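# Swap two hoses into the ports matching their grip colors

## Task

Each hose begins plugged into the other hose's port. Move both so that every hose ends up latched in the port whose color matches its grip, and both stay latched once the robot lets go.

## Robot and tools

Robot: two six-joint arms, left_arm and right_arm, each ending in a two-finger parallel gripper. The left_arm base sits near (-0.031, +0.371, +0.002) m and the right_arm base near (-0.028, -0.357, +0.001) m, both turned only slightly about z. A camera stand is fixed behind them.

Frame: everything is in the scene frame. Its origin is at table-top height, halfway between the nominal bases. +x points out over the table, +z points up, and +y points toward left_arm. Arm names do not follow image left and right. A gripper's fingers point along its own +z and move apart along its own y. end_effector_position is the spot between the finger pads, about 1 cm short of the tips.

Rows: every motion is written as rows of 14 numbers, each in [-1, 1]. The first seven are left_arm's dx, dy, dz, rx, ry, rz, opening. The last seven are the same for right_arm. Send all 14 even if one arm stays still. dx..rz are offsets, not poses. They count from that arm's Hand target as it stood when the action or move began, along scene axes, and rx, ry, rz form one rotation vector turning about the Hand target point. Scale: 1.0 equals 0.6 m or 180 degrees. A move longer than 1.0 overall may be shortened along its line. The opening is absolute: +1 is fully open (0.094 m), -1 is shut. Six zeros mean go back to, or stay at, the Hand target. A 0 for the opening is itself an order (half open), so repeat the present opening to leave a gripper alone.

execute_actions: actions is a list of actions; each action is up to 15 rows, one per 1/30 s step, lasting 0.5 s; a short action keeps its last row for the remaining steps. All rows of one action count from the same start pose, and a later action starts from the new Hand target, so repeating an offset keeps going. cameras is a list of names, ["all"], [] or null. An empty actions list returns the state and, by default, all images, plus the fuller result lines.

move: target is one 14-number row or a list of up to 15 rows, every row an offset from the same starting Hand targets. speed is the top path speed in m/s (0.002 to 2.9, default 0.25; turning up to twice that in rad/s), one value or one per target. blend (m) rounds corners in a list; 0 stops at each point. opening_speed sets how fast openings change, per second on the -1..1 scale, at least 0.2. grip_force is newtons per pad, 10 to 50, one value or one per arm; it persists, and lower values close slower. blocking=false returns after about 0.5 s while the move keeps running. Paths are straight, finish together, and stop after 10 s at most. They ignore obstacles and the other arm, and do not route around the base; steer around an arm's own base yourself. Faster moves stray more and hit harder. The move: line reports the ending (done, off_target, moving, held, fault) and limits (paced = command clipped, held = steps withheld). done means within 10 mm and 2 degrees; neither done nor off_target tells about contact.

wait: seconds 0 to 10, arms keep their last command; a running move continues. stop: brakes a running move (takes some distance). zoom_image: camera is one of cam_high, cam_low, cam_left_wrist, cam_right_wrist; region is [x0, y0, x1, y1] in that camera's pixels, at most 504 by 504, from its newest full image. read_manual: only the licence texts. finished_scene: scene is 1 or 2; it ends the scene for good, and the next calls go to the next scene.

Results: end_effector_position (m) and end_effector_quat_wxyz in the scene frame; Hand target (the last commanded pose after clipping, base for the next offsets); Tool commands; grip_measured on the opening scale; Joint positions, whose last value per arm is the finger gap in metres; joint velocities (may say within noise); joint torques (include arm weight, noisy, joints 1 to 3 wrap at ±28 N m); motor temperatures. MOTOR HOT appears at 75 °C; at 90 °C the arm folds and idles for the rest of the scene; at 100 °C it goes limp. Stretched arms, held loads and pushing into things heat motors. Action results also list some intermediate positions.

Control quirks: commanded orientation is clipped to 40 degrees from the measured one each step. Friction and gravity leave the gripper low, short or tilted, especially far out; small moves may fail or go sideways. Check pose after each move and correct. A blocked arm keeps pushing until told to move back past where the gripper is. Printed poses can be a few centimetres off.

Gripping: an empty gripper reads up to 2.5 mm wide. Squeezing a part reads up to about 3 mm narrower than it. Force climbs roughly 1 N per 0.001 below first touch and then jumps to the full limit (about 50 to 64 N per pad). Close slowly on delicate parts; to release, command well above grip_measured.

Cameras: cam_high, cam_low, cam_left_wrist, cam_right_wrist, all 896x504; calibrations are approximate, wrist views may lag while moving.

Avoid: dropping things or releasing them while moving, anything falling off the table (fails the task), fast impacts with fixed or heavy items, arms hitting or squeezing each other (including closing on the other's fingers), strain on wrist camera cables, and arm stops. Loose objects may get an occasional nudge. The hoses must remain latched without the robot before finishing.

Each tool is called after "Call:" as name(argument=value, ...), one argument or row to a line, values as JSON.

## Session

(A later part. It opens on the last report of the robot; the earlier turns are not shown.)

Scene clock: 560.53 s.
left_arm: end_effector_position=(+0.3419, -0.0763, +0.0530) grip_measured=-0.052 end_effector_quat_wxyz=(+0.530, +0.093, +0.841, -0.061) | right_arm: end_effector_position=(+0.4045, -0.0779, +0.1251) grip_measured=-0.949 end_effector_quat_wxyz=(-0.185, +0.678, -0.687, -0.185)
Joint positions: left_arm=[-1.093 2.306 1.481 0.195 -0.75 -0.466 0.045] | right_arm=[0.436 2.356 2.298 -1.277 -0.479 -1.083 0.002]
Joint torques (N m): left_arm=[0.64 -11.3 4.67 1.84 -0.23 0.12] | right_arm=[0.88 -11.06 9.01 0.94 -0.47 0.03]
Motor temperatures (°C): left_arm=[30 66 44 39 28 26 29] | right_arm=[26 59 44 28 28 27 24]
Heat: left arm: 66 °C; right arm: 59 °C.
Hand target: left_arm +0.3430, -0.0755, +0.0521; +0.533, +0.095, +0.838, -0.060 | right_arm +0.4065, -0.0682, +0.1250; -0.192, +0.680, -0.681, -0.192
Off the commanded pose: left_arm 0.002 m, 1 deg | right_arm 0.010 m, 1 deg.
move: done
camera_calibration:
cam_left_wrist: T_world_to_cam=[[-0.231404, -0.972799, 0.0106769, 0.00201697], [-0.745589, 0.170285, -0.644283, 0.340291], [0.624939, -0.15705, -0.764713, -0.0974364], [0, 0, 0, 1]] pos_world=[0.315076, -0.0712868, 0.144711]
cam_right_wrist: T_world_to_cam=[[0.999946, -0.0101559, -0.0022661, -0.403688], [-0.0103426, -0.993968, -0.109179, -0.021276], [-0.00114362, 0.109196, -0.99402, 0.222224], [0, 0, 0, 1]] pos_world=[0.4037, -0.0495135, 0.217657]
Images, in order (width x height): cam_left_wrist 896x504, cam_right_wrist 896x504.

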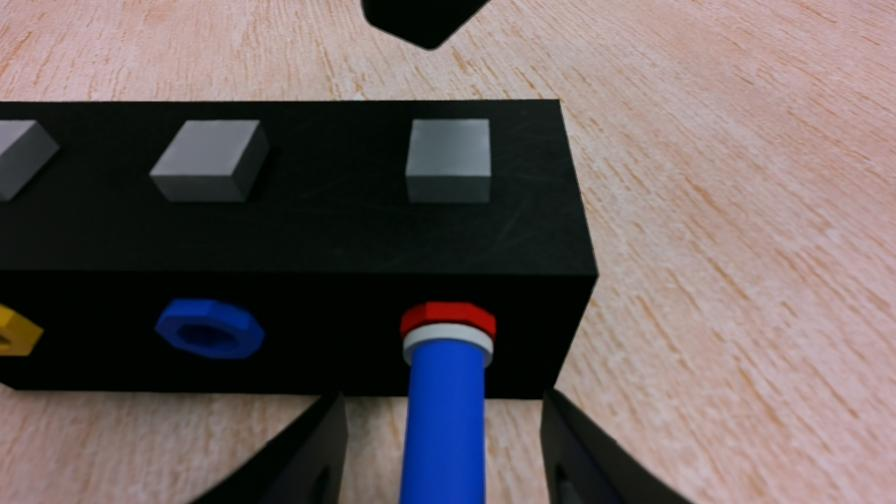

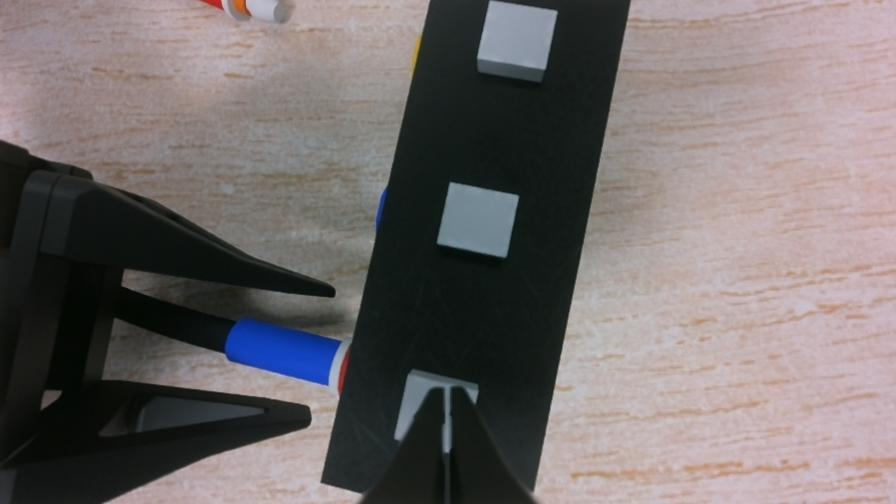

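Call:
move(
  target=[0, 0, 0, 0, 0, 0, -0.85, 0, -0.01, -0.02, 0, 0, 0, -0.95],
  opening_speed=0.5,
  speed=0.05,
  cameras=["cam_left_wrist", "cam_right_wrist"],
)

Scene clock: 565.37 s.
left_arm: end_effector_position=(+0.3420, -0.0768, +0.0533) grip_measured=-0.670 end_effector_quat_wxyz=(+0.530, +0.095, +0.840, -0.061) | right_arm: end_effector_position=(+0.4060, -0.0772, +0.1146) grip_measured=-0.949 end_effector_quat_wxyz=(-0.185, +0.678, -0.687, -0.185)
Joint positions: left_arm=[-1.093 2.306 1.481 0.197 -0.749 -0.462 0.015] | right_arm=[0.436 2.356 2.256 -1.235 -0.479 -1.083 0.002]
Joint torques (N m): left_arm=[0.65 -11.3 4.66 1.84 -0.25 0.09] | right_arm=[-0.16 -12.93 5.33 1.08 -0.48 -0.12]
Motor temperatures (°C): left_arm=[30 66 44 39 28 26 29] | right_arm=[26 60 44 28 28 27 24]
Heat: left arm: 66 °C; right arm: 60 °C.
Hand target: left_arm +0.3430, -0.0755, +0.0520; +0.533, +0.095, +0.838, -0.060 | right_arm +0.4065, -0.0742, +0.1130; -0.192, +0.680, -0.681, -0.192
Off the commanded pose: left_arm 0.002 m, 0 deg | right_arm 0.003 m, 1 deg.
move: done
camera_calibration:
cam_left_wrist: T_world_to_cam=[[-0.234191, -0.972144, 0.00956267, 0.00259217], [-0.744434, 0.172992, -0.644897, 0.340416], [0.625278, -0.158148, -0.764209, -0.0974824], [0, 0, 0, 1]] pos_world=[0.314978, -0.0717857, 0.145011]
cam_right_wrist: T_world_to_cam=[[0.999944, -0.010225, -0.00257368, -0.405244], [-0.0104447, -0.99398, -0.109066, -0.0217032], [-0.00144298, 0.109087, -0.994031, 0.211731], [0, 0, 0, 1]] pos_world=[0.4053, -0.0488133, 0.207057]
Images, in order (width x height): cam_left_wrist 896x504, cam_right_wrist 896x504.

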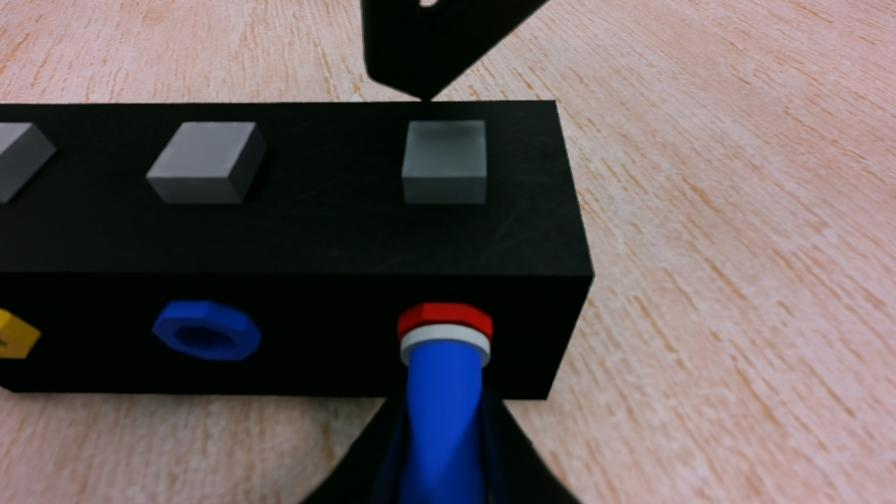

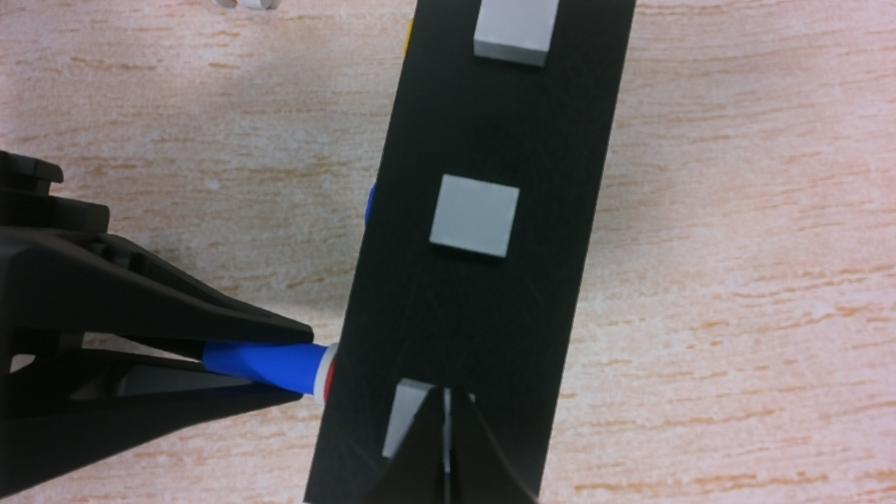

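Call:
move(
  target=[
    [0, 0, 0, 0, 0, 0, -0.85, -0.0075, -0.013, -0.0467, 0, 0, 0, -0.95],
    [0, 0, 0, 0, 0, 0, -0.85, -0.0108, -0.0563, -0.13, 0, 0, 0, -0.95],
  ],
  speed=0.06,
  blend=[0.01, 0],
  cameras=["cam_left_wrist"],
)

Scene clock: 575.40 s.
left_arm: end_effector_position=(+0.3420, -0.0768, +0.0534) grip_measured=-0.670 end_effector_quat_wxyz=(+0.530, +0.095, +0.840, -0.061) | right_arm: end_effector_position=(+0.4037, -0.0827, +0.0970) grip_measured=-0.949 end_effector_quat_wxyz=(-0.267, +0.681, -0.644, -0.224)
Joint positions: left_arm=[-1.093 2.306 1.481 0.198 -0.749 -0.462 0.015] | right_arm=[0.38 2.217 1.87 -0.886 -0.64 -1.154 0.002]
Joint torques (N m): left_arm=[0.64 -11.3 4.66 1.83 -0.25 0.09] | right_arm=[-0.87 -6.65 1.83 0.85 0.99 -0.2]
Motor temperatures (°C): left_arm=[30 67 44 39 28 26 29] | right_arm=[26 61 42 28 28 27 24]
Heat: left arm: 67 °C; right arm: 61 °C.
Hand target: left_arm +0.3430, -0.0755, +0.0521; +0.533, +0.094, +0.838, -0.060 | right_arm +0.3999, -0.1079, +0.0349; -0.192, +0.680, -0.681, -0.192
Off the commanded pose: left_arm 0.002 m, 0 deg | right_arm 0.067 m, 10 deg.
move: off_target (right_arm)
camera_calibration:
cam_left_wrist: T_world_to_cam=[[-0.234219, -0.972134, 0.00985975, 0.00255821], [-0.744265, 0.172775, -0.64515, 0.340384], [0.625468, -0.158445, -0.763993, -0.0975953], [0, 0, 0, 1]] pos_world=[0.314978, -0.0717864, 0.145011]
Images, in order (width x height): cam_left_wrist 896x504.

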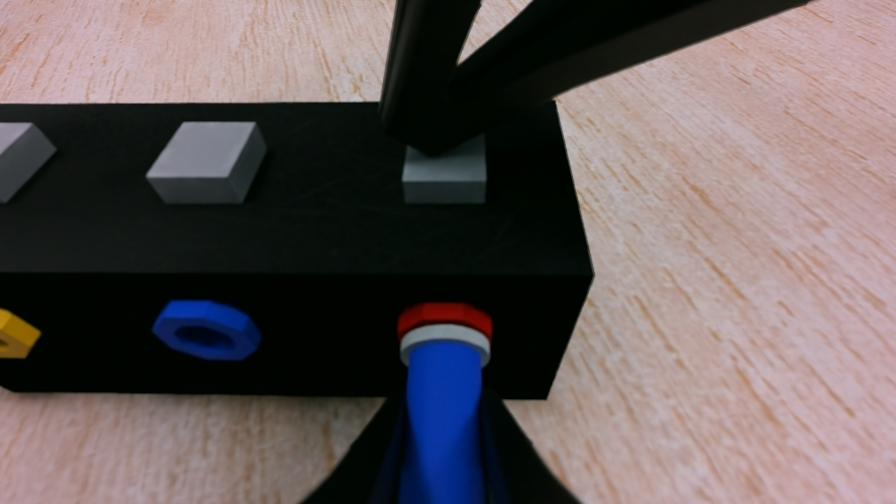

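Call:
move(
  target=[-0.008, 0.002, 0, 0, 0, 0, -0.85, -0.0017, -0.05, -0.095, 0, 0, 0, -0.95],
  speed=0.06,
  cameras=["cam_left_wrist"],
)

Scene clock: 579.13 s.
left_arm: end_effector_position=(+0.3364, -0.0726, +0.0513) grip_measured=-0.671 end_effector_quat_wxyz=(+0.537, +0.093, +0.837, -0.045) | right_arm: end_effector_position=(+0.4016, -0.0870, +0.0903) grip_measured=-0.949 end_effector_quat_wxyz=(-0.339, +0.691, -0.585, -0.254)
Joint positions: left_arm=[-1.109 2.306 1.465 0.201 -0.794 -0.462 0.015] | right_arm=[0.332 2.17 1.677 -0.666 -0.796 -1.249 0.002]
Joint torques (N m): left_arm=[1.31 -12.05 4.48 1.8 0.19 0.03] | right_arm=[-2.7 -2.65 0.34 0.27 2.31 -0.22]
Motor temperatures (°C): left_arm=[30 68 44 39 28 26 29] | right_arm=[26 59 42 28 28 27 24]
Heat: left arm: 68 °C; right arm: 59 °C.
Hand target: left_arm +0.3381, -0.0744, +0.0521; +0.533, +0.095, +0.838, -0.060 | right_arm +0.3990, -0.1379, -0.0220; -0.192, +0.680, -0.681, -0.192
Off the commanded pose: left_arm 0.003 m, 2 deg | right_arm 0.123 m, 21 deg.
move: off_target (right_arm)
camera_calibration:
cam_left_wrist: T_world_to_cam=[[-0.213436, -0.976806, -0.0171884, -0.000485176], [-0.736257, 0.17239, -0.654376, 0.331921], [0.642161, -0.127012, -0.755974, -0.0987821], [0, 0, 0, 1]] pos_world=[0.307709, -0.0702401, 0.142516]
Images, in order (width x height): cam_left_wrist 896x504.

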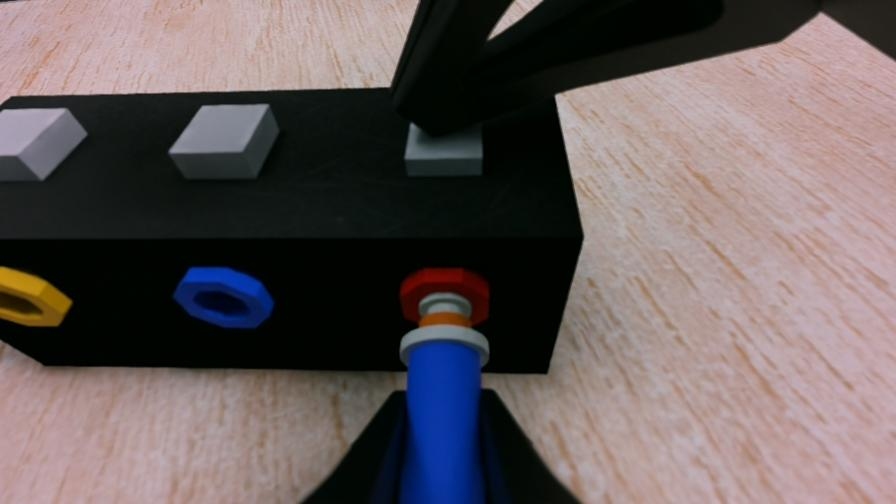

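Call:
move(
  target=[-0.0967, 0.025, 0.02, 0, 0, 0, -0.85, 0, 0, 0, 0, 0, 0, -0.95],
  speed=0.08,
  cameras=["cam_left_wrist"],
)

Scene clock: 583.00 s.
left_arm: end_effector_position=(+0.2814, -0.0593, +0.0422) grip_measured=-0.671 end_effector_quat_wxyz=(+0.523, +0.110, +0.844, -0.045) | right_arm: end_effector_position=(+0.4016, -0.0870, +0.0903) grip_measured=-0.949 end_effector_quat_wxyz=(-0.339, +0.691, -0.585, -0.254)
Joint positions: left_arm=[-1.199 2.205 1.287 0.19 -0.829 -0.539 0.015] | right_arm=[0.332 2.17 1.677 -0.666 -0.796 -1.249 0.002]
Joint torques (N m): left_arm=[-0.01 -14.23 4.23 1.56 -0.4 -0.1] | right_arm=[-2.66 -2.71 0.17 0.28 2.31 -0.19]
Motor temperatures (°C): left_arm=[30 69 44 39 28 26 29] | right_arm=[26 57 41 28 29 27 24]
Heat: left arm: 69 °C; right arm: 57 °C.
Hand target: left_arm +0.2801, -0.0594, +0.0641; +0.533, +0.095, +0.838, -0.060 | right_arm +0.3990, -0.1379, -0.0220; -0.192, +0.680, -0.681, -0.192
Off the commanded pose: left_arm 0.022 m, 3 deg | right_arm 0.123 m, 21 deg.
move: off_target (left_arm, right_arm)
camera_calibration:
cam_left_wrist: T_world_to_cam=[[-0.243176, -0.969473, -0.0314184, 0.0100324], [-0.750112, 0.208492, -0.627585, 0.288103], [0.614978, -0.129046, -0.777914, -0.0601774], [0, 0, 0, 1]] pos_world=[0.255557, -0.0581066, 0.134312]
Images, in order (width x height): cam_left_wrist 896x504.

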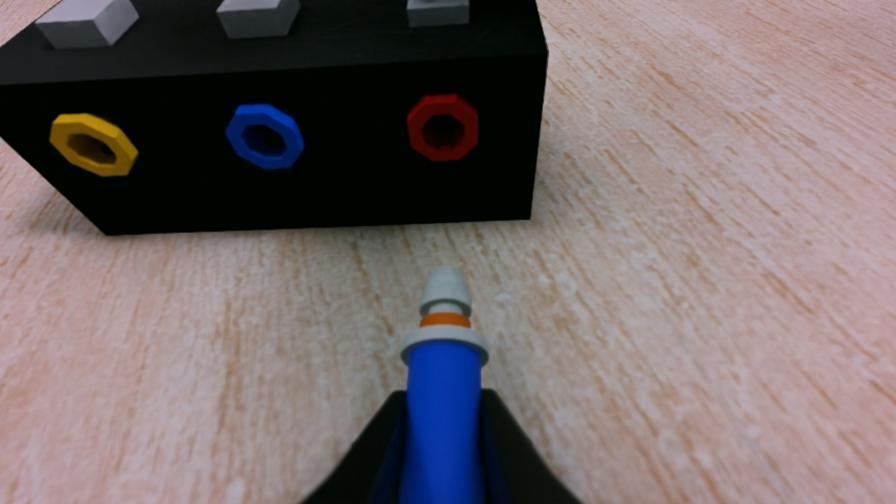

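Call:
move(
  target=[
    [0.008, 0.03, -0.01, 0, 0, 0, -0.85, 0.005, 0.0883, 0.2033, 0, 0, 0, -0.95],
    [0.015, 0.07, -0.012, 0, 0, 0, -0.85, 0.0017, 0.08, 0.3033, 0, 0, 0, -0.95],
    [0.025, 0.0823, -0.015, 0, 0, 0, -0.85, -0.0483, -0.1867, 0.32, 0, 0, 0, -0.95],
  ],
  speed=0.12,
  blend=[0.01, 0.02, 0],
  cameras=["cam_left_wrist", "cam_high"],
)

Scene clock: 599.03 s.
left_arm: end_effector_position=(+0.2906, -0.0097, +0.0342) grip_measured=-0.671 end_effector_quat_wxyz=(+0.521, +0.104, +0.846, -0.044) | right_arm: end_effector_position=(+0.3783, -0.2535, +0.1546) grip_measured=-0.949 end_effector_quat_wxyz=(-0.178, +0.677, -0.690, -0.187)
Joint positions: left_arm=[-1.131 2.111 1.067 0.35 -0.783 -0.492 0.015] | right_arm=[0.059 2.12 2.037 -1.474 -0.522 -1.508 0.002]
Joint torques (N m): left_arm=[1.4 -13.04 3.88 1.78 -0.17 0.14] | right_arm=[-0.12 -14.45 5.08 0.16 -0.6 -0.19]
Motor temperatures (°C): left_arm=[30 75 43 38 28 26 29] | right_arm=[26 53 40 27 30 27 24]
Heat: left arm: 75 °C; right arm: 53 °C. Fold the left arm in close to its base, or ease its load, before you think long.
Hand target: left_arm +0.2951, -0.0100, +0.0550; +0.533, +0.095, +0.838, -0.060 | right_arm +0.3700, -0.2499, +0.1699; -0.192, +0.680, -0.681, -0.192
Off the commanded pose: left_arm 0.021 m, 3 deg | right_arm 0.018 m, 2 deg.
MOTOR HOT: joint 2 (shoulder) of the left arm reports 75 °C; the controller's stop level is 90 °C. To cool a motor, set the load down, stop pushing, or move to a pose that needs little force.
move: off_target (left_arm, right_arm)
camera_calibration:
cam_left_wrist: T_world_to_cam=[[-0.23184, -0.972398, -0.0263278, 0.0565226], [-0.755276, 0.196998, -0.6251, 0.280956], [0.613032, -0.125038, -0.780101, -0.0649956], [0, 0, 0, 1]] pos_world=[0.265148, -0.00851228, 0.126411]
Images, in order (width x height): cam_high 896x504, cam_left_wrist 896x504.

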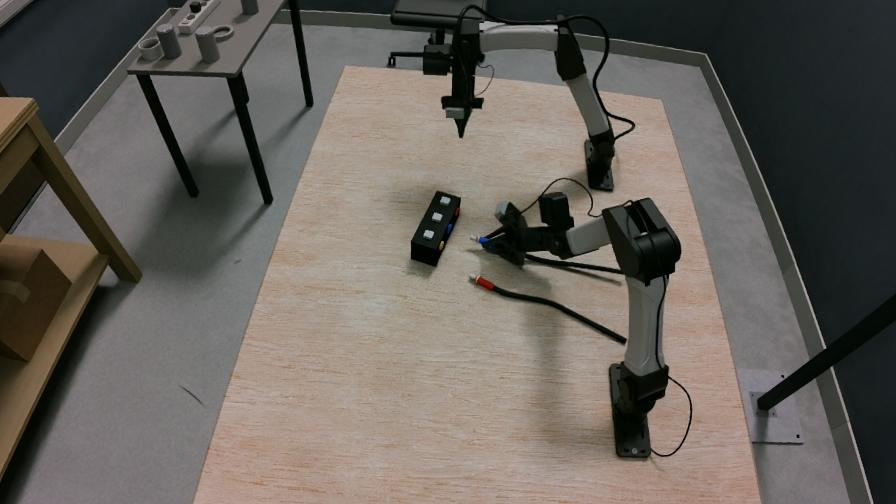

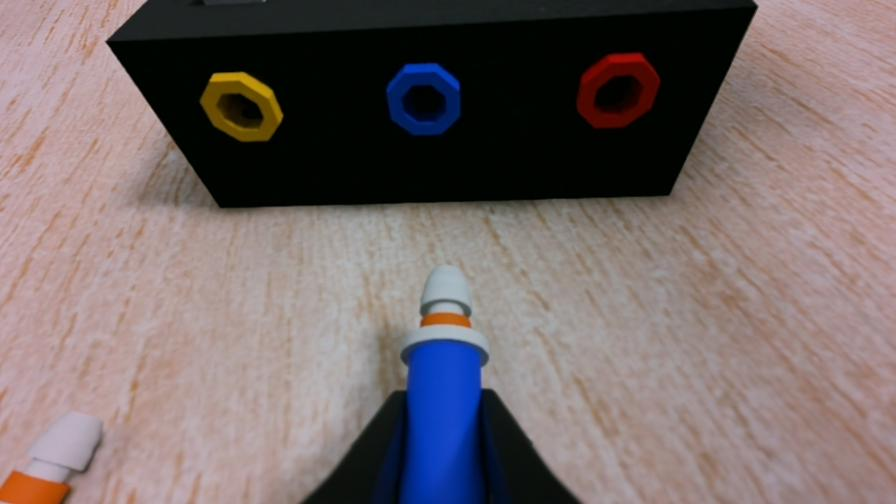

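Call:
move(
  target=[
    [-0.125, 0.1, 0.075, 0, 0, 0, -0.85, 0, 0, 0, 0, 0, 0, -0.95],
    [-0.125, 0.1, 0.03, 0, 0, 0, -0.85, 0, 0, -0.05, 0, 0, 0, -0.95],
  ],
  speed=0.15,
  cameras=["cam_left_wrist", "cam_high"],
)

Scene clock: 611.80 s.
left_arm: end_effector_position=(+0.2206, +0.0514, +0.0699) grip_measured=-0.671 end_effector_quat_wxyz=(+0.526, +0.104, +0.842, -0.052) | right_arm: end_effector_position=(+0.3694, -0.2535, +0.1260) grip_measured=-0.949 end_effector_quat_wxyz=(-0.166, +0.674, -0.691, -0.199)
Joint positions: left_arm=[-1.249 1.757 0.735 0.272 -0.868 -0.594 0.015] | right_arm=[0.059 2.102 1.895 -1.385 -0.524 -1.511 0.002]
Joint torques (N m): left_arm=[-0.14 -6.75 4.19 1.73 -0.43 -0.08] | right_arm=[-0.13 -14.3 4.85 0.49 -0.58 -0.16]
Motor temperatures (°C): left_arm=[30 73 42 38 28 26 30] | right_arm=[26 57 39 27 29 27 24]
Heat: left arm: 73 °C; right arm: 57 °C. Fold the left arm in close to its base, or ease its load, before you think long.
Hand target: left_arm +0.2201, +0.0500, +0.0730; +0.533, +0.095, +0.838, -0.060 | right_arm +0.3700, -0.2499, +0.1401; -0.192, +0.680, -0.681, -0.192
Off the commanded pose: left_arm 0.003 m, 2 deg | right_arm 0.014 m, 3 deg.
MOTOR HOT: still on. Joint 2 (shoulder) of the left arm reports 73 °C.
move: off_target (right_arm)
camera_calibration:
cam_left_wrist: T_world_to_cam=[[-0.239972, -0.970674, -0.0143384, 0.101486], [-0.74689, 0.194042, -0.636006, 0.237426], [0.620137, -0.141914, -0.771551, 0.012121], [0, 0, 0, 1]] pos_world=[0.194168, 0.0541597, 0.161811]
Images, in order (width x height): cam_high 896x504, cam_left_wrist 896x504.

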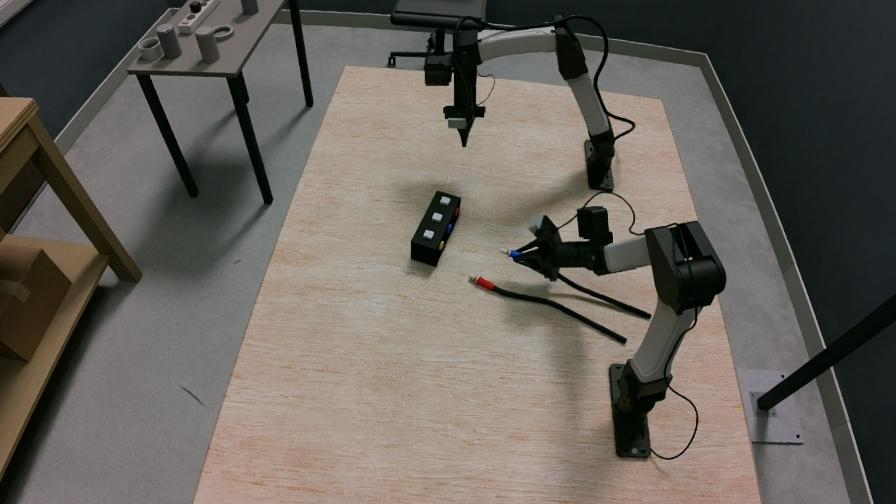

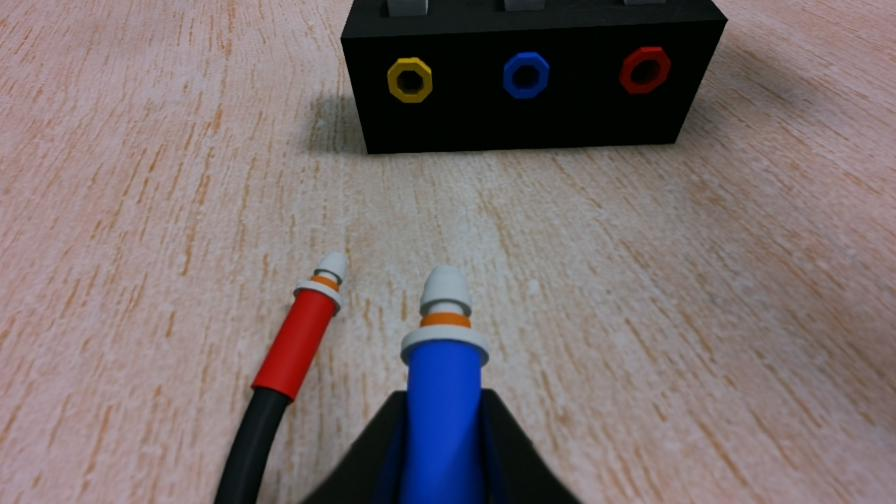

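Call:
move(
  target=[0, 0, 0, 0, 0, 0, -0.85, -0.2, -0.0833, 0.0333, 0, 0, 0, -0.95],
  speed=0.15,
)

Scene clock: 641.53 s.
left_arm: end_effector_position=(+0.2206, +0.0513, +0.0700) grip_measured=-0.671 end_effector_quat_wxyz=(+0.526, +0.104, +0.842, -0.052) | right_arm: end_effector_position=(+0.2573, -0.3022, +0.1554) grip_measured=-0.949 end_effector_quat_wxyz=(-0.185, +0.681, -0.685, -0.184)
Joint positions: left_arm=[-1.249 1.757 0.735 0.272 -0.868 -0.594 0.015] | right_arm=[-0.097 1.643 1.409 -1.401 -0.524 -1.698 0.002]
Joint torques (N m): left_arm=[-0.13 -6.75 4.18 1.74 -0.43 -0.08] | right_arm=[-0.65 -8.61 4.81 -0.03 -0.54 -0.16]
Motor temperatures (°C): left_arm=[30 62 42 39 28 26 30] | right_arm=[26 61 40 27 28 27 24]
Heat: left arm: 62 °C; right arm: 61 °C.
Hand target: left_arm +0.2201, +0.0500, +0.0730; +0.533, +0.095, +0.838, -0.060 | right_arm +0.2500, -0.3000, +0.1600; -0.192, +0.680, -0.681, -0.192
Off the commanded pose: left_arm 0.003 m, 2 deg | right_arm 0.009 m, 1 deg.
MOTOR HOT: cleared for the motors of the left arm.
move: done

Call:
wait(
  seconds=10,
)

Call:
wait(
  seconds=10,
)

Scene clock: 653.60 s.
left_arm: end_effector_position=(+0.2206, +0.0513, +0.0700) grip_measured=-0.671 end_effector_quat_wxyz=(+0.526, +0.104, +0.842, -0.052) | right_arm: end_effector_position=(+0.2572, -0.3022, +0.1554) grip_measured=-0.949 end_effector_quat_wxyz=(-0.185, +0.681, -0.684, -0.184)
Joint positions: left_arm=[-1.249 1.757 0.735 0.272 -0.868 -0.594 0.015] | right_arm=[-0.097 1.643 1.409 -1.401 -0.524 -1.699 0.002]
Joint torques (N m): left_arm=[-0.13 -6.76 4.18 1.74 -0.43 -0.08] | right_arm=[-0.69 -8.61 4.81 -0.03 -0.53 -0.17]
Motor temperatures (°C): left_arm=[30 60 42 39 28 26 30] | right_arm=[26 59 39 26 28 27 24]
Heat: left arm: 60 °C; right arm: 59 °C.
Hand target: left_arm +0.2201, +0.0500, +0.0730; +0.533, +0.095, +0.838, -0.060 | right_arm +0.2499, -0.2999, +0.1600; -0.192, +0.680, -0.681, -0.192
Tool commands: left_gripper/opening=-0.85 right_gripper/opening=-0.95
Off the commanded pose: left_arm 0.003 m, 2 deg | right_arm 0.009 m, 1 deg.
wait: 10.00 s; at rest from the start

Scene clock: 663.60 s.
left_arm: end_effector_position=(+0.2206, +0.0513, +0.0700) grip_measured=-0.671 end_effector_quat_wxyz=(+0.526, +0.104, +0.842, -0.052) | right_arm: end_effector_position=(+0.2572, -0.3022, +0.1554) grip_measured=-0.949 end_effector_quat_wxyz=(-0.185, +0.681, -0.684, -0.184)
Joint positions: left_arm=[-1.249 1.757 0.735 0.272 -0.868 -0.594 0.015] | right_arm=[-0.097 1.643 1.409 -1.401 -0.524 -1.699 0.002]
Joint torques (N m): left_arm=[-0.14 -6.75 4.18 1.73 -0.43 -0.08] | right_arm=[-0.68 -8.61 4.79 -0.03 -0.53 -0.16]
Motor temperatures (°C): left_arm=[30 59 42 39 28 26 30] | right_arm=[26 57 39 26 28 27 24]
Heat: left arm: 59 °C; right arm: 57 °C.
Hand target: left_arm +0.2201, +0.0500, +0.0730; +0.533, +0.095, +0.838, -0.060 | right_arm +0.2499, -0.2999, +0.1600; -0.192, +0.680, -0.681, -0.192
Tool commands: left_gripper/opening=-0.85 right_gripper/opening=-0.95
Off the commanded pose: left_arm 0.003 m, 2 deg | right_arm 0.009 m, 1 deg.
wait: 10.00 s; at rest by 0.17 s

Call:
move(
  target=[
    [0.1333, -0.0967, 0.03, 0, 0, 0, -0.85, 0, 0, 0, 0, 0, 0, -0.95],
    [0.1433, -0.1008, -0.0317, 0, 0, 0, -0.85, 0, 0, 0, 0, 0, 0, -0.95],
  ],
  speed=0.12,
  cameras=["cam_left_wrist"],
)

Scene clock: 670.40 s.
left_arm: end_effector_position=(+0.3000, -0.0056, +0.0453) grip_measured=-0.671 end_effector_quat_wxyz=(+0.525, +0.101, +0.844, -0.048) | right_arm: end_effector_position=(+0.2572, -0.3022, +0.1554) grip_measured=-0.949 end_effector_quat_wxyz=(-0.185, +0.681, -0.684, -0.184)
Joint positions: left_arm=[-1.105 2.084 1.065 0.354 -0.764 -0.469 0.015] | right_arm=[-0.097 1.643 1.409 -1.401 -0.524 -1.699 0.002]
Joint torques (N m): left_arm=[1.26 -9.52 5.7 1.86 -0.13 0.11] | right_arm=[-0.69 -8.61 4.81 -0.04 -0.54 -0.16]
Motor temperatures (°C): left_arm=[30 59 42 39 28 26 30] | right_arm=[26 56 39 26 28 27 24]
Heat: left arm: 59 °C; right arm: 56 °C.
Hand target: left_arm +0.3061, -0.0105, +0.0540; +0.533, +0.095, +0.838, -0.060 | right_arm +0.2499, -0.2999, +0.1600; -0.192, +0.680, -0.681, -0.192
Off the commanded pose: left_arm 0.012 m, 2 deg | right_arm 0.009 m, 1 deg.
move: off_target (left_arm)
camera_calibration:
cam_left_wrist: T_world_to_cam=[[-0.230632, -0.972892, -0.0170411, 0.0621619], [-0.751295, 0.189176, -0.632272, 0.293217], [0.618356, -0.133019, -0.774559, -0.0634442], [0, 0, 0, 1]] pos_world=[0.27386, -0.00343203, 0.137311]
Images, in order (width x height): cam_left_wrist 896x504.

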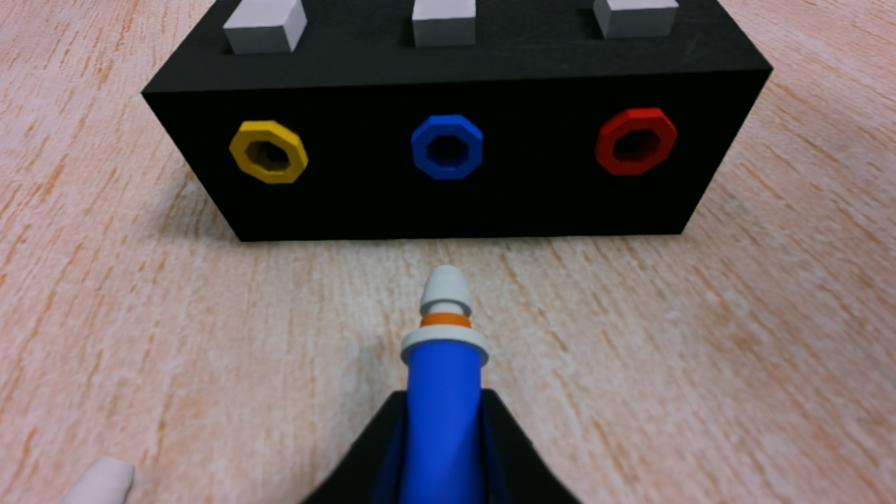

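Call:
move(
  target=[0, 0, 0.0267, 0, 0, 0, -0.85, 0, 0, 0, 0, 0, 0, -0.95],
  speed=0.06,
  cameras=["cam_left_wrist"],
)

Scene clock: 684.53 s.
left_arm: end_effector_position=(+0.2984, -0.0025, +0.0409) grip_measured=-0.671 end_effector_quat_wxyz=(+0.518, +0.107, +0.848, -0.038) | right_arm: end_effector_position=(+0.2572, -0.3022, +0.1554) grip_measured=-0.949 end_effector_quat_wxyz=(-0.185, +0.681, -0.684, -0.184)
Joint positions: left_arm=[-1.105 2.084 1.065 0.326 -0.764 -0.468 0.015] | right_arm=[-0.097 1.643 1.409 -1.401 -0.524 -1.699 0.002]
Joint torques (N m): left_arm=[1.28 -12.89 6.64 1.61 -0.14 0.12] | right_arm=[-0.66 -8.57 4.81 -0.04 -0.54 -0.16]
Motor temperatures (°C): left_arm=[30 60 43 39 28 26 30] | right_arm=[26 55 38 26 28 27 24]
Heat: left arm: 60 °C; right arm: 55 °C.
Hand target: left_arm +0.3061, -0.0105, +0.0700; +0.533, +0.095, +0.838, -0.060 | right_arm +0.2499, -0.2999, +0.1600; -0.192, +0.680, -0.681, -0.192
Off the commanded pose: left_arm 0.031 m, 4 deg | right_arm 0.009 m, 1 deg.
move: off_target (left_arm)
camera_calibration:
cam_left_wrist: T_world_to_cam=[[-0.231279, -0.972102, -0.0390716, 0.0658379], [-0.759206, 0.20545, -0.617573, 0.290477], [0.608371, -0.113168, -0.785543, -0.0619335], [0, 0, 0, 1]] pos_world=[0.273437, -0.00268613, 0.133311]
Images, in order (width x height): cam_left_wrist 896x504.

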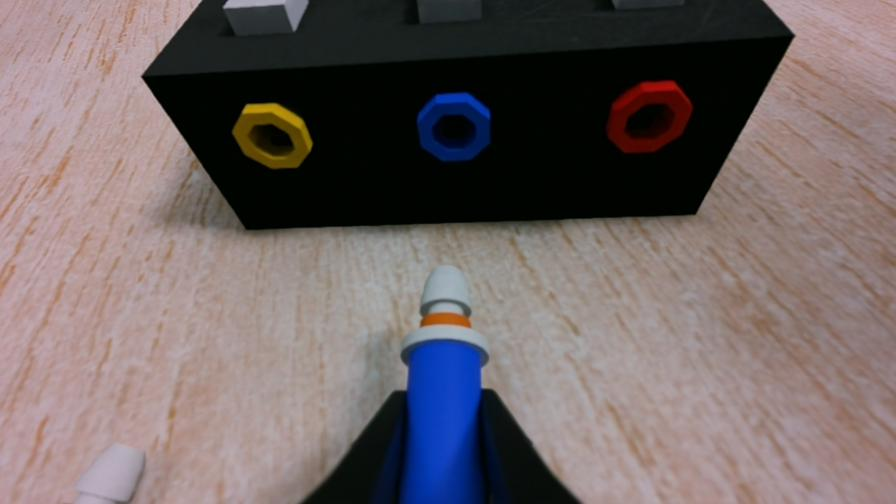

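Call:
move(
  target=[
    [0.005, 0, 0.04, 0, 0, 0, -0.85, 0, 0, 0, 0, 0, 0, -0.95],
    [0.005, -0.005, 0.01, 0, 0, 0, -0.85, 0, 0, 0, 0, 0, 0, -0.95],
  ],
  speed=0.08,
  cameras=["cam_left_wrist"],
)

Scene clock: 689.60 s.
left_arm: end_effector_position=(+0.3030, -0.0055, +0.0658) grip_measured=-0.671 end_effector_quat_wxyz=(+0.523, +0.102, +0.845, -0.045) | right_arm: end_effector_position=(+0.2572, -0.3022, +0.1554) grip_measured=-0.949 end_effector_quat_wxyz=(-0.185, +0.681, -0.684, -0.184)
Joint positions: left_arm=[-1.098 2.033 1.096 0.27 -0.759 -0.463 0.015] | right_arm=[-0.097 1.643 1.409 -1.401 -0.524 -1.699 0.002]
Joint torques (N m): left_arm=[0.9 -9.01 6.72 1.87 -0.16 0.09] | right_arm=[-0.68 -8.59 4.79 -0.03 -0.54 -0.16]
Motor temperatures (°C): left_arm=[30 62 43 39 28 26 30] | right_arm=[26 54 38 26 28 27 24]
Heat: left arm: 62 °C; right arm: 54 °C.
Hand target: left_arm +0.3091, -0.0135, +0.0759; +0.533, +0.095, +0.838, -0.060 | right_arm +0.2499, -0.2999, +0.1600; -0.192, +0.680, -0.681, -0.192
Off the commanded pose: left_arm 0.014 m, 2 deg | right_arm 0.009 m, 1 deg.
move: off_target (left_arm)
camera_calibration:
cam_left_wrist: T_world_to_cam=[[-0.230407, -0.972828, -0.0227513, 0.0636396], [-0.753239, 0.193104, -0.628763, 0.308872], [0.616071, -0.127734, -0.777264, -0.0484315], [0, 0, 0, 1]] pos_world=[0.277155, -0.00392021, 0.158011]
Images, in order (width x height): cam_left_wrist 896x504.

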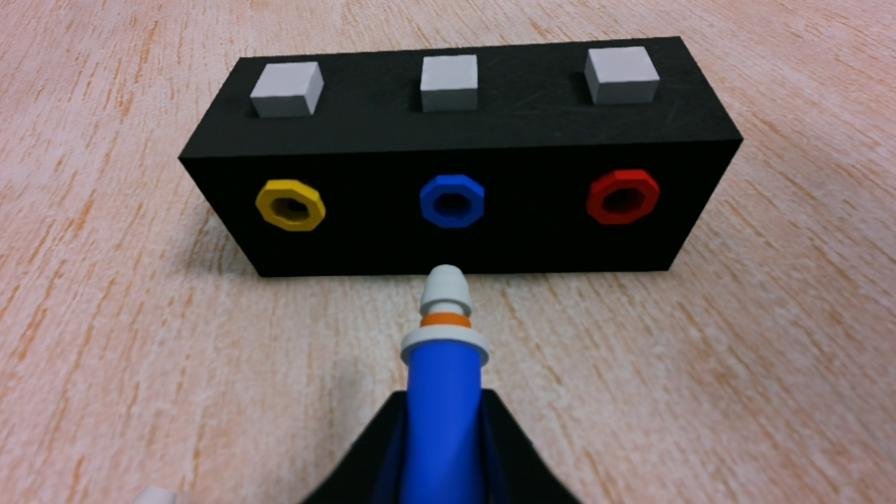

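Call:
move(
  target=[0, -0.0067, -0.0367, -0.0112, -0.0048, -0.0022, -0.85, 0, 0, 0, 0, 0, 0, -0.95],
  speed=0.06,
  cameras=["cam_left_wrist"],
)

Scene clock: 706.13 s.
left_arm: end_effector_position=(+0.3087, -0.0171, +0.0547) grip_measured=-0.671 end_effector_quat_wxyz=(+0.539, +0.088, +0.835, -0.071) | right_arm: end_effector_position=(+0.2572, -0.3022, +0.1554) grip_measured=-0.949 end_effector_quat_wxyz=(-0.185, +0.681, -0.684, -0.184)
Joint positions: left_arm=[-1.098 2.104 1.096 0.409 -0.756 -0.463 0.015] | right_arm=[-0.097 1.643 1.409 -1.401 -0.524 -1.699 0.002]
Joint torques (N m): left_arm=[0.68 -9.37 4.01 1.93 -0.1 0.09] | right_arm=[-0.66 -8.61 4.83 -0.03 -0.53 -0.17]
Motor temperatures (°C): left_arm=[30 62 43 40 28 26 30] | right_arm=[26 53 38 26 28 27 24]
Heat: left arm: 62 °C; right arm: 53 °C.
Hand target: left_arm +0.3091, -0.0175, +0.0540; +0.541, +0.089, +0.833, -0.076 | right_arm +0.2499, -0.2999, +0.1600; -0.192, +0.680, -0.681, -0.192
Off the commanded pose: left_arm 0.001 m, 1 deg | right_arm 0.009 m, 1 deg.
move: done
camera_calibration:
cam_left_wrist: T_world_to_cam=[[-0.232936, -0.972027, 0.0300632, 0.0513113], [-0.733152, 0.155214, -0.662115, 0.303369], [0.638928, -0.176272, -0.748799, -0.0715911], [0, 0, 0, 1]] pos_world=[0.280109, -0.00983069, 0.145715]
Images, in order (width x height): cam_left_wrist 896x504.

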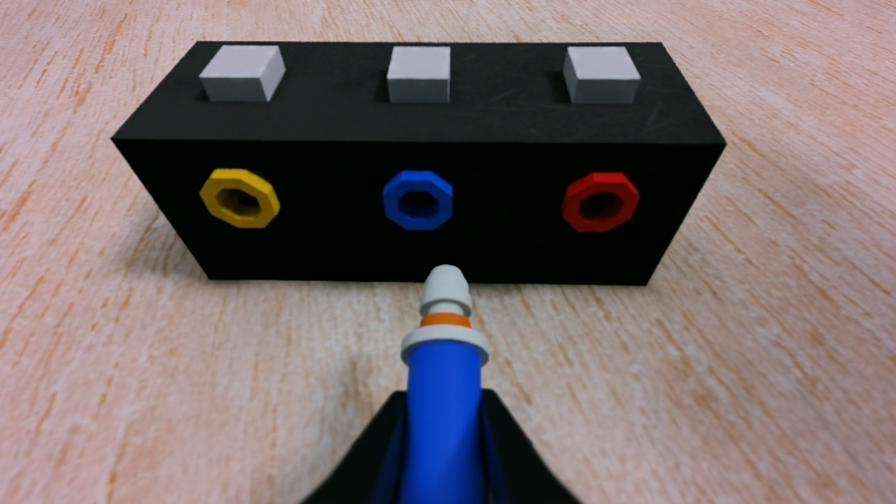

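Call:
move(
  target=[0.0287, 0.0113, -0.002, 0.009, 0.0052, 0, -0.85, 0, 0, 0, 0, 0, 0, -0.95],
  speed=0.05,
  cameras=["cam_left_wrist"],
)

Scene clock: 729.17 s.
left_arm: end_effector_position=(+0.3213, -0.0072, +0.0483) grip_measured=-0.671 end_effector_quat_wxyz=(+0.529, +0.096, +0.841, -0.060) | right_arm: end_effector_position=(+0.2572, -0.3022, +0.1554) grip_measured=-0.949 end_effector_quat_wxyz=(-0.185, +0.681, -0.684, -0.184)
Joint positions: left_arm=[-1.057 2.109 1.096 0.4 -0.718 -0.434 0.015] | right_arm=[-0.097 1.643 1.409 -1.401 -0.524 -1.699 0.002]
Joint torques (N m): left_arm=[1.17 -9.31 6.08 1.75 -0.1 0.14] | right_arm=[-0.68 -8.61 4.81 -0.04 -0.54 -0.17]
Motor temperatures (°C): left_arm=[30 66 42 39 28 26 30] | right_arm=[26 52 38 26 27 27 24]
Heat: left arm: 66 °C; right arm: 52 °C.
Hand target: left_arm +0.3264, -0.0107, +0.0528; +0.533, +0.096, +0.838, -0.065 | right_arm +0.2499, -0.2999, +0.1600; -0.192, +0.680, -0.681, -0.192
Off the commanded pose: left_arm 0.008 m, 1 deg | right_arm 0.009 m, 1 deg.
move: done
camera_calibration:
cam_left_wrist: T_world_to_cam=[[-0.234583, -0.972064, 0.00792641, 0.0656533], [-0.745628, 0.174695, -0.643056, 0.310019], [0.623707, -0.15676, -0.765778, -0.0768215], [0, 0, 0, 1]] pos_world=[0.294474, -0.00238195, 0.140011]
Images, in order (width x height): cam_left_wrist 896x504.

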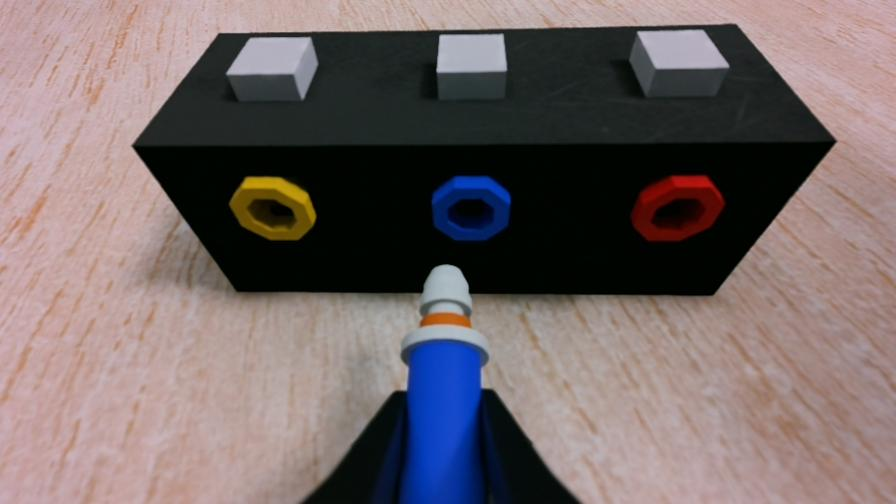

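Call:
move(
  target=[
    [-0.0033, -0.0077, 0.07, 0, 0, 0, -0.85, 0, 0, 0, 0, 0, 0, -0.95],
    [-0.0033, -0.0077, 0.0012, 0, 0, 0, -0.85, 0, 0, 0, 0, 0, 0, -0.95],
  ],
  speed=0.07,
  cameras=["cam_left_wrist"],
)

Scene clock: 747.93 s.
left_arm: end_effector_position=(+0.3249, -0.0135, +0.0523) grip_measured=-0.671 end_effector_quat_wxyz=(+0.528, +0.097, +0.842, -0.059) | right_arm: end_effector_position=(+0.2572, -0.3022, +0.1554) grip_measured=-0.949 end_effector_quat_wxyz=(-0.185, +0.681, -0.684, -0.184)
Joint positions: left_arm=[-1.057 2.118 1.138 0.363 -0.718 -0.433 0.015] | right_arm=[-0.097 1.643 1.409 -1.401 -0.524 -1.699 0.002]
Joint torques (N m): left_arm=[0.2 -9.7 4.31 1.94 -0.19 0.06] | right_arm=[-0.66 -8.59 4.81 -0.03 -0.54 -0.17]
Motor temperatures (°C): left_arm=[30 68 42 39 28 26 30] | right_arm=[26 52 38 26 27 27 24]
Heat: left arm: 68 °C; right arm: 52 °C.
Hand target: left_arm +0.3244, -0.0153, +0.0536; +0.533, +0.095, +0.838, -0.065 | right_arm +0.2499, -0.2999, +0.1600; -0.192, +0.680, -0.681, -0.192
Off the commanded pose: left_arm 0.002 m, 1 deg | right_arm 0.009 m, 1 deg.
move: done
camera_calibration:
cam_left_wrist: T_world_to_cam=[[-0.234977, -0.97199, 0.00468619, 0.0605904], [-0.746976, 0.177491, -0.640722, 0.316746], [0.621943, -0.154055, -0.767759, -0.0762628], [0, 0, 0, 1]] pos_world=[0.29827, -0.0090751, 0.144111]
Images, in order (width x height): cam_left_wrist 896x504.

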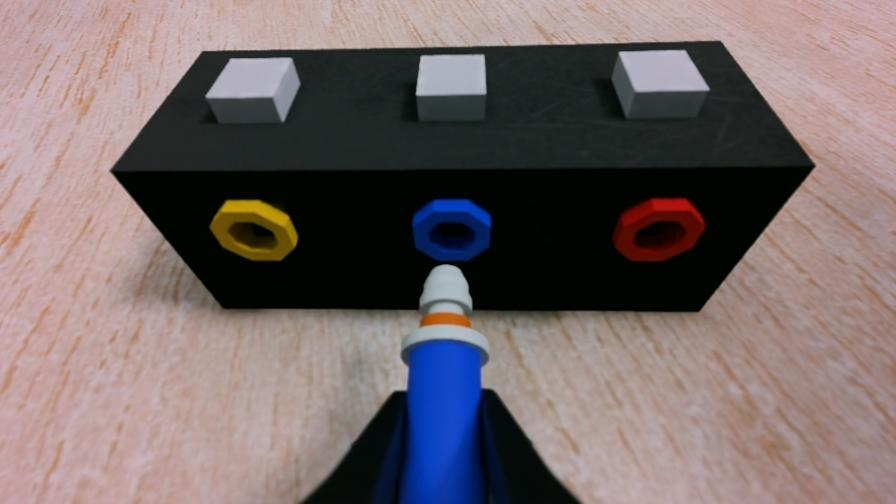

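Call:
move(
  target=[0.0325, -0.0095, 0, 0, 0, 0, -0.85, 0, 0, 0, 0, 0, 0, -0.95],
  speed=0.05,
  cameras=["cam_left_wrist"],
)

Scene clock: 752.97 s.
left_arm: end_effector_position=(+0.3357, -0.0132, +0.0435) grip_measured=-0.671 end_effector_quat_wxyz=(+0.524, +0.100, +0.844, -0.054) | right_arm: end_effector_position=(+0.2572, -0.3022, +0.1554) grip_measured=-0.949 end_effector_quat_wxyz=(-0.185, +0.681, -0.684, -0.184)
Joint positions: left_arm=[-1.033 2.154 1.167 0.366 -0.699 -0.416 0.015] | right_arm=[-0.097 1.643 1.409 -1.401 -0.524 -1.699 0.002]
Joint torques (N m): left_arm=[1.18 -9.57 7.28 1.81 -0.1 0.11] | right_arm=[-0.68 -8.61 4.81 -0.03 -0.53 -0.17]
Motor temperatures (°C): left_arm=[30 67 42 39 28 26 30] | right_arm=[26 52 38 25 27 27 24]
Heat: left arm: 67 °C; right arm: 52 °C.
Hand target: left_arm +0.3438, -0.0210, +0.0535; +0.533, +0.096, +0.838, -0.065 | right_arm +0.2499, -0.2999, +0.1600; -0.192, +0.680, -0.681, -0.192
Off the commanded pose: left_arm 0.015 m, 2 deg | right_arm 0.009 m, 1 deg.
move: off_target (left_arm)
camera_calibration:
cam_left_wrist: T_world_to_cam=[[-0.234855, -0.972009, -0.00648582, 0.0640016], [-0.752489, 0.18603, -0.631786, 0.320765], [0.615308, -0.143497, -0.775116, -0.0870322], [0, 0, 0, 1]] pos_world=[0.309955, -0.00995078, 0.13561]
Images, in order (width x height): cam_left_wrist 896x504.

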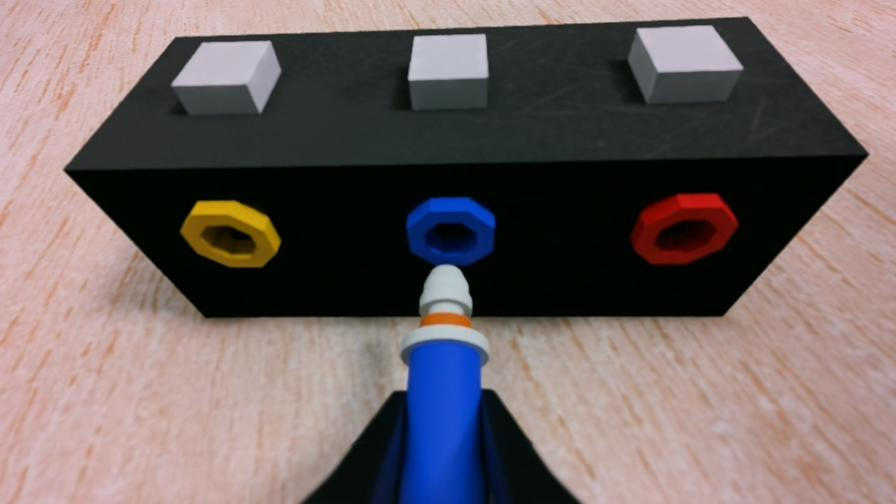

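Call:
move(
  target=[
    [-0.0172, 0.0093, 0.0683, 0, 0, 0, -0.85, 0, 0, 0, 0, 0, 0, -0.95],
    [-0.0122, 0.0077, 0.0015, 0, 0, 0, -0.85, 0, 0, 0, 0, 0, 0, -0.95],
  ],
  speed=0.07,
  cameras=["cam_left_wrist"],
)

Scene clock: 763.43 s.
left_arm: end_effector_position=(+0.3359, -0.0136, +0.0509) grip_measured=-0.671 end_effector_quat_wxyz=(+0.526, +0.098, +0.843, -0.057) | right_arm: end_effector_position=(+0.2572, -0.3022, +0.1554) grip_measured=-0.949 end_effector_quat_wxyz=(-0.185, +0.681, -0.684, -0.184)
Joint positions: left_arm=[-1.033 2.137 1.167 0.36 -0.698 -0.416 0.015] | right_arm=[-0.097 1.643 1.409 -1.401 -0.524 -1.699 0.002]
Joint torques (N m): left_arm=[0.29 -9.98 4.7 1.95 -0.17 0.06] | right_arm=[-0.68 -8.59 4.81 -0.04 -0.54 -0.17]
Motor temperatures (°C): left_arm=[30 68 43 39 28 26 30] | right_arm=[26 51 38 25 27 27 24]
Heat: left arm: 68 °C; right arm: 51 °C.
Hand target: left_arm +0.3365, -0.0164, +0.0544; +0.533, +0.096, +0.838, -0.065 | right_arm +0.2499, -0.2999, +0.1600; -0.192, +0.680, -0.681, -0.192
Off the commanded pose: left_arm 0.004 m, 1 deg | right_arm 0.009 m, 1 deg.
move: done
camera_calibration:
cam_left_wrist: T_world_to_cam=[[-0.23536, -0.971908, 0.000833435, 0.0634419], [-0.748922, 0.180814, -0.637512, 0.324613], [0.619453, -0.150669, -0.77044, -0.0831752], [0, 0, 0, 1]] pos_world=[0.309564, -0.00956671, 0.14281]
Images, in order (width x height): cam_left_wrist 896x504.

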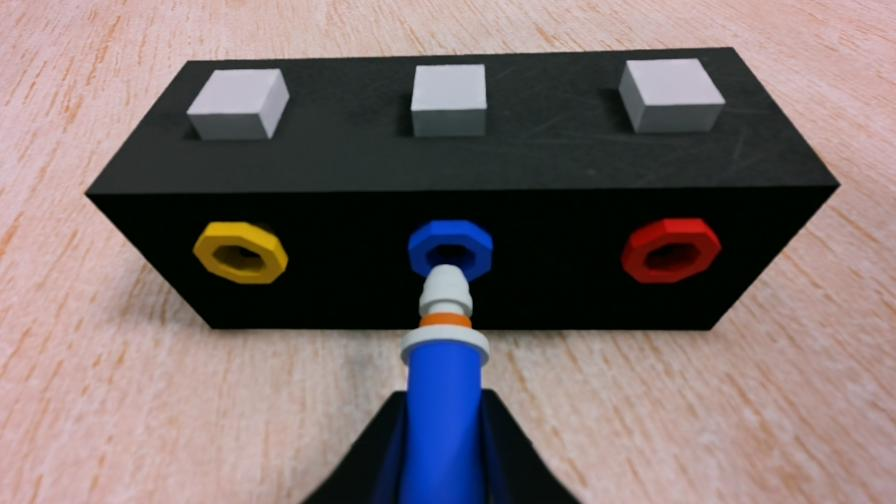

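Call:
move(
  target=[
    [0, -0.005, 0.0767, 0, 0, 0, -0.85, 0, 0, 0, 0, 0, 0, -0.95],
    [0.0005, -0.005, 0.007, 0, 0, 0, -0.85, 0, 0, 0, 0, 0, 0, -0.95],
  ],
  speed=0.07,
  cameras=["cam_left_wrist"],
)

Scene clock: 771.43 s.
left_arm: end_effector_position=(+0.3377, -0.0166, +0.0559) grip_measured=-0.671 end_effector_quat_wxyz=(+0.527, +0.098, +0.842, -0.058) | right_arm: end_effector_position=(+0.2572, -0.3022, +0.1554) grip_measured=-0.949 end_effector_quat_wxyz=(-0.185, +0.681, -0.684, -0.184)
Joint positions: left_arm=[-1.033 2.135 1.188 0.337 -0.698 -0.416 0.015] | right_arm=[-0.097 1.643 1.409 -1.401 -0.524 -1.699 0.002]
Joint torques (N m): left_arm=[-0.01 -10.06 4.52 1.95 -0.2 0.03] | right_arm=[-0.68 -8.61 4.81 -0.03 -0.53 -0.16]
Motor temperatures (°C): left_arm=[30 69 43 40 28 26 30] | right_arm=[26 51 38 25 27 27 24]
Heat: left arm: 69 °C; right arm: 51 °C.
Hand target: left_arm +0.3368, -0.0194, +0.0586; +0.533, +0.096, +0.838, -0.065 | right_arm +0.2499, -0.2999, +0.1600; -0.192, +0.680, -0.681, -0.192
Off the commanded pose: left_arm 0.004 m, 1 deg | right_arm 0.009 m, 1 deg.
move: done
camera_calibration:
cam_left_wrist: T_world_to_cam=[[-0.235353, -0.971909, 0.00159749, 0.0609265], [-0.748572, 0.180222, -0.638091, 0.329643], [0.619878, -0.151372, -0.769959, -0.0810881], [0, 0, 0, 1]] pos_world=[0.311365, -0.0124684, 0.14781]
Images, in order (width x height): cam_left_wrist 896x504.

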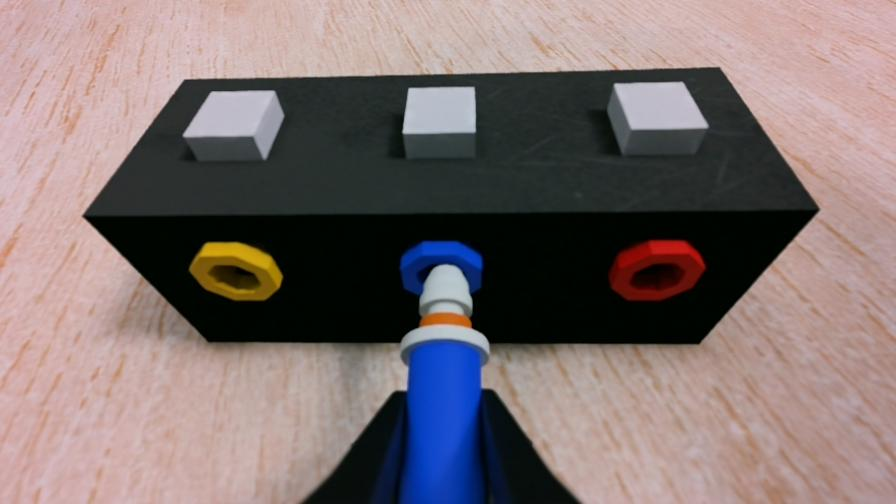

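Call:
zoom_image(
  camera="cam_left_wrist",
  region=[380, 220, 510, 380],
)

Call:
zoom_image(
  camera="cam_left_wrist",
  region=[590, 220, 720, 320],
)

Scaled by 3.150.

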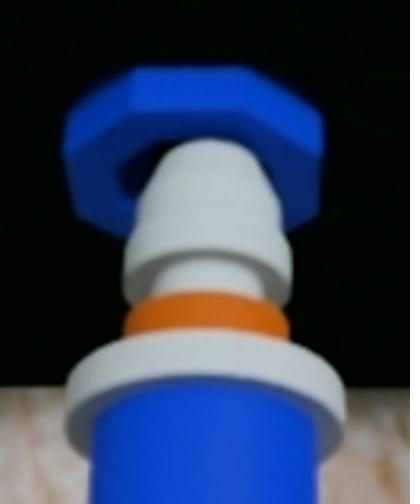

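Scaled by 3.877.

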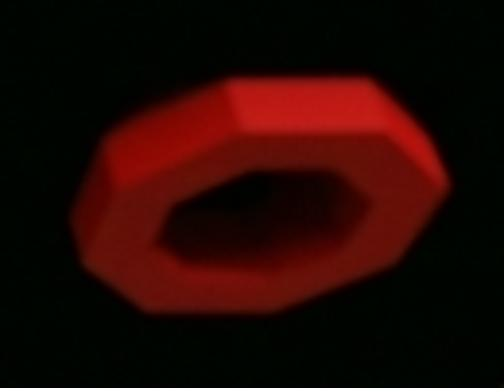

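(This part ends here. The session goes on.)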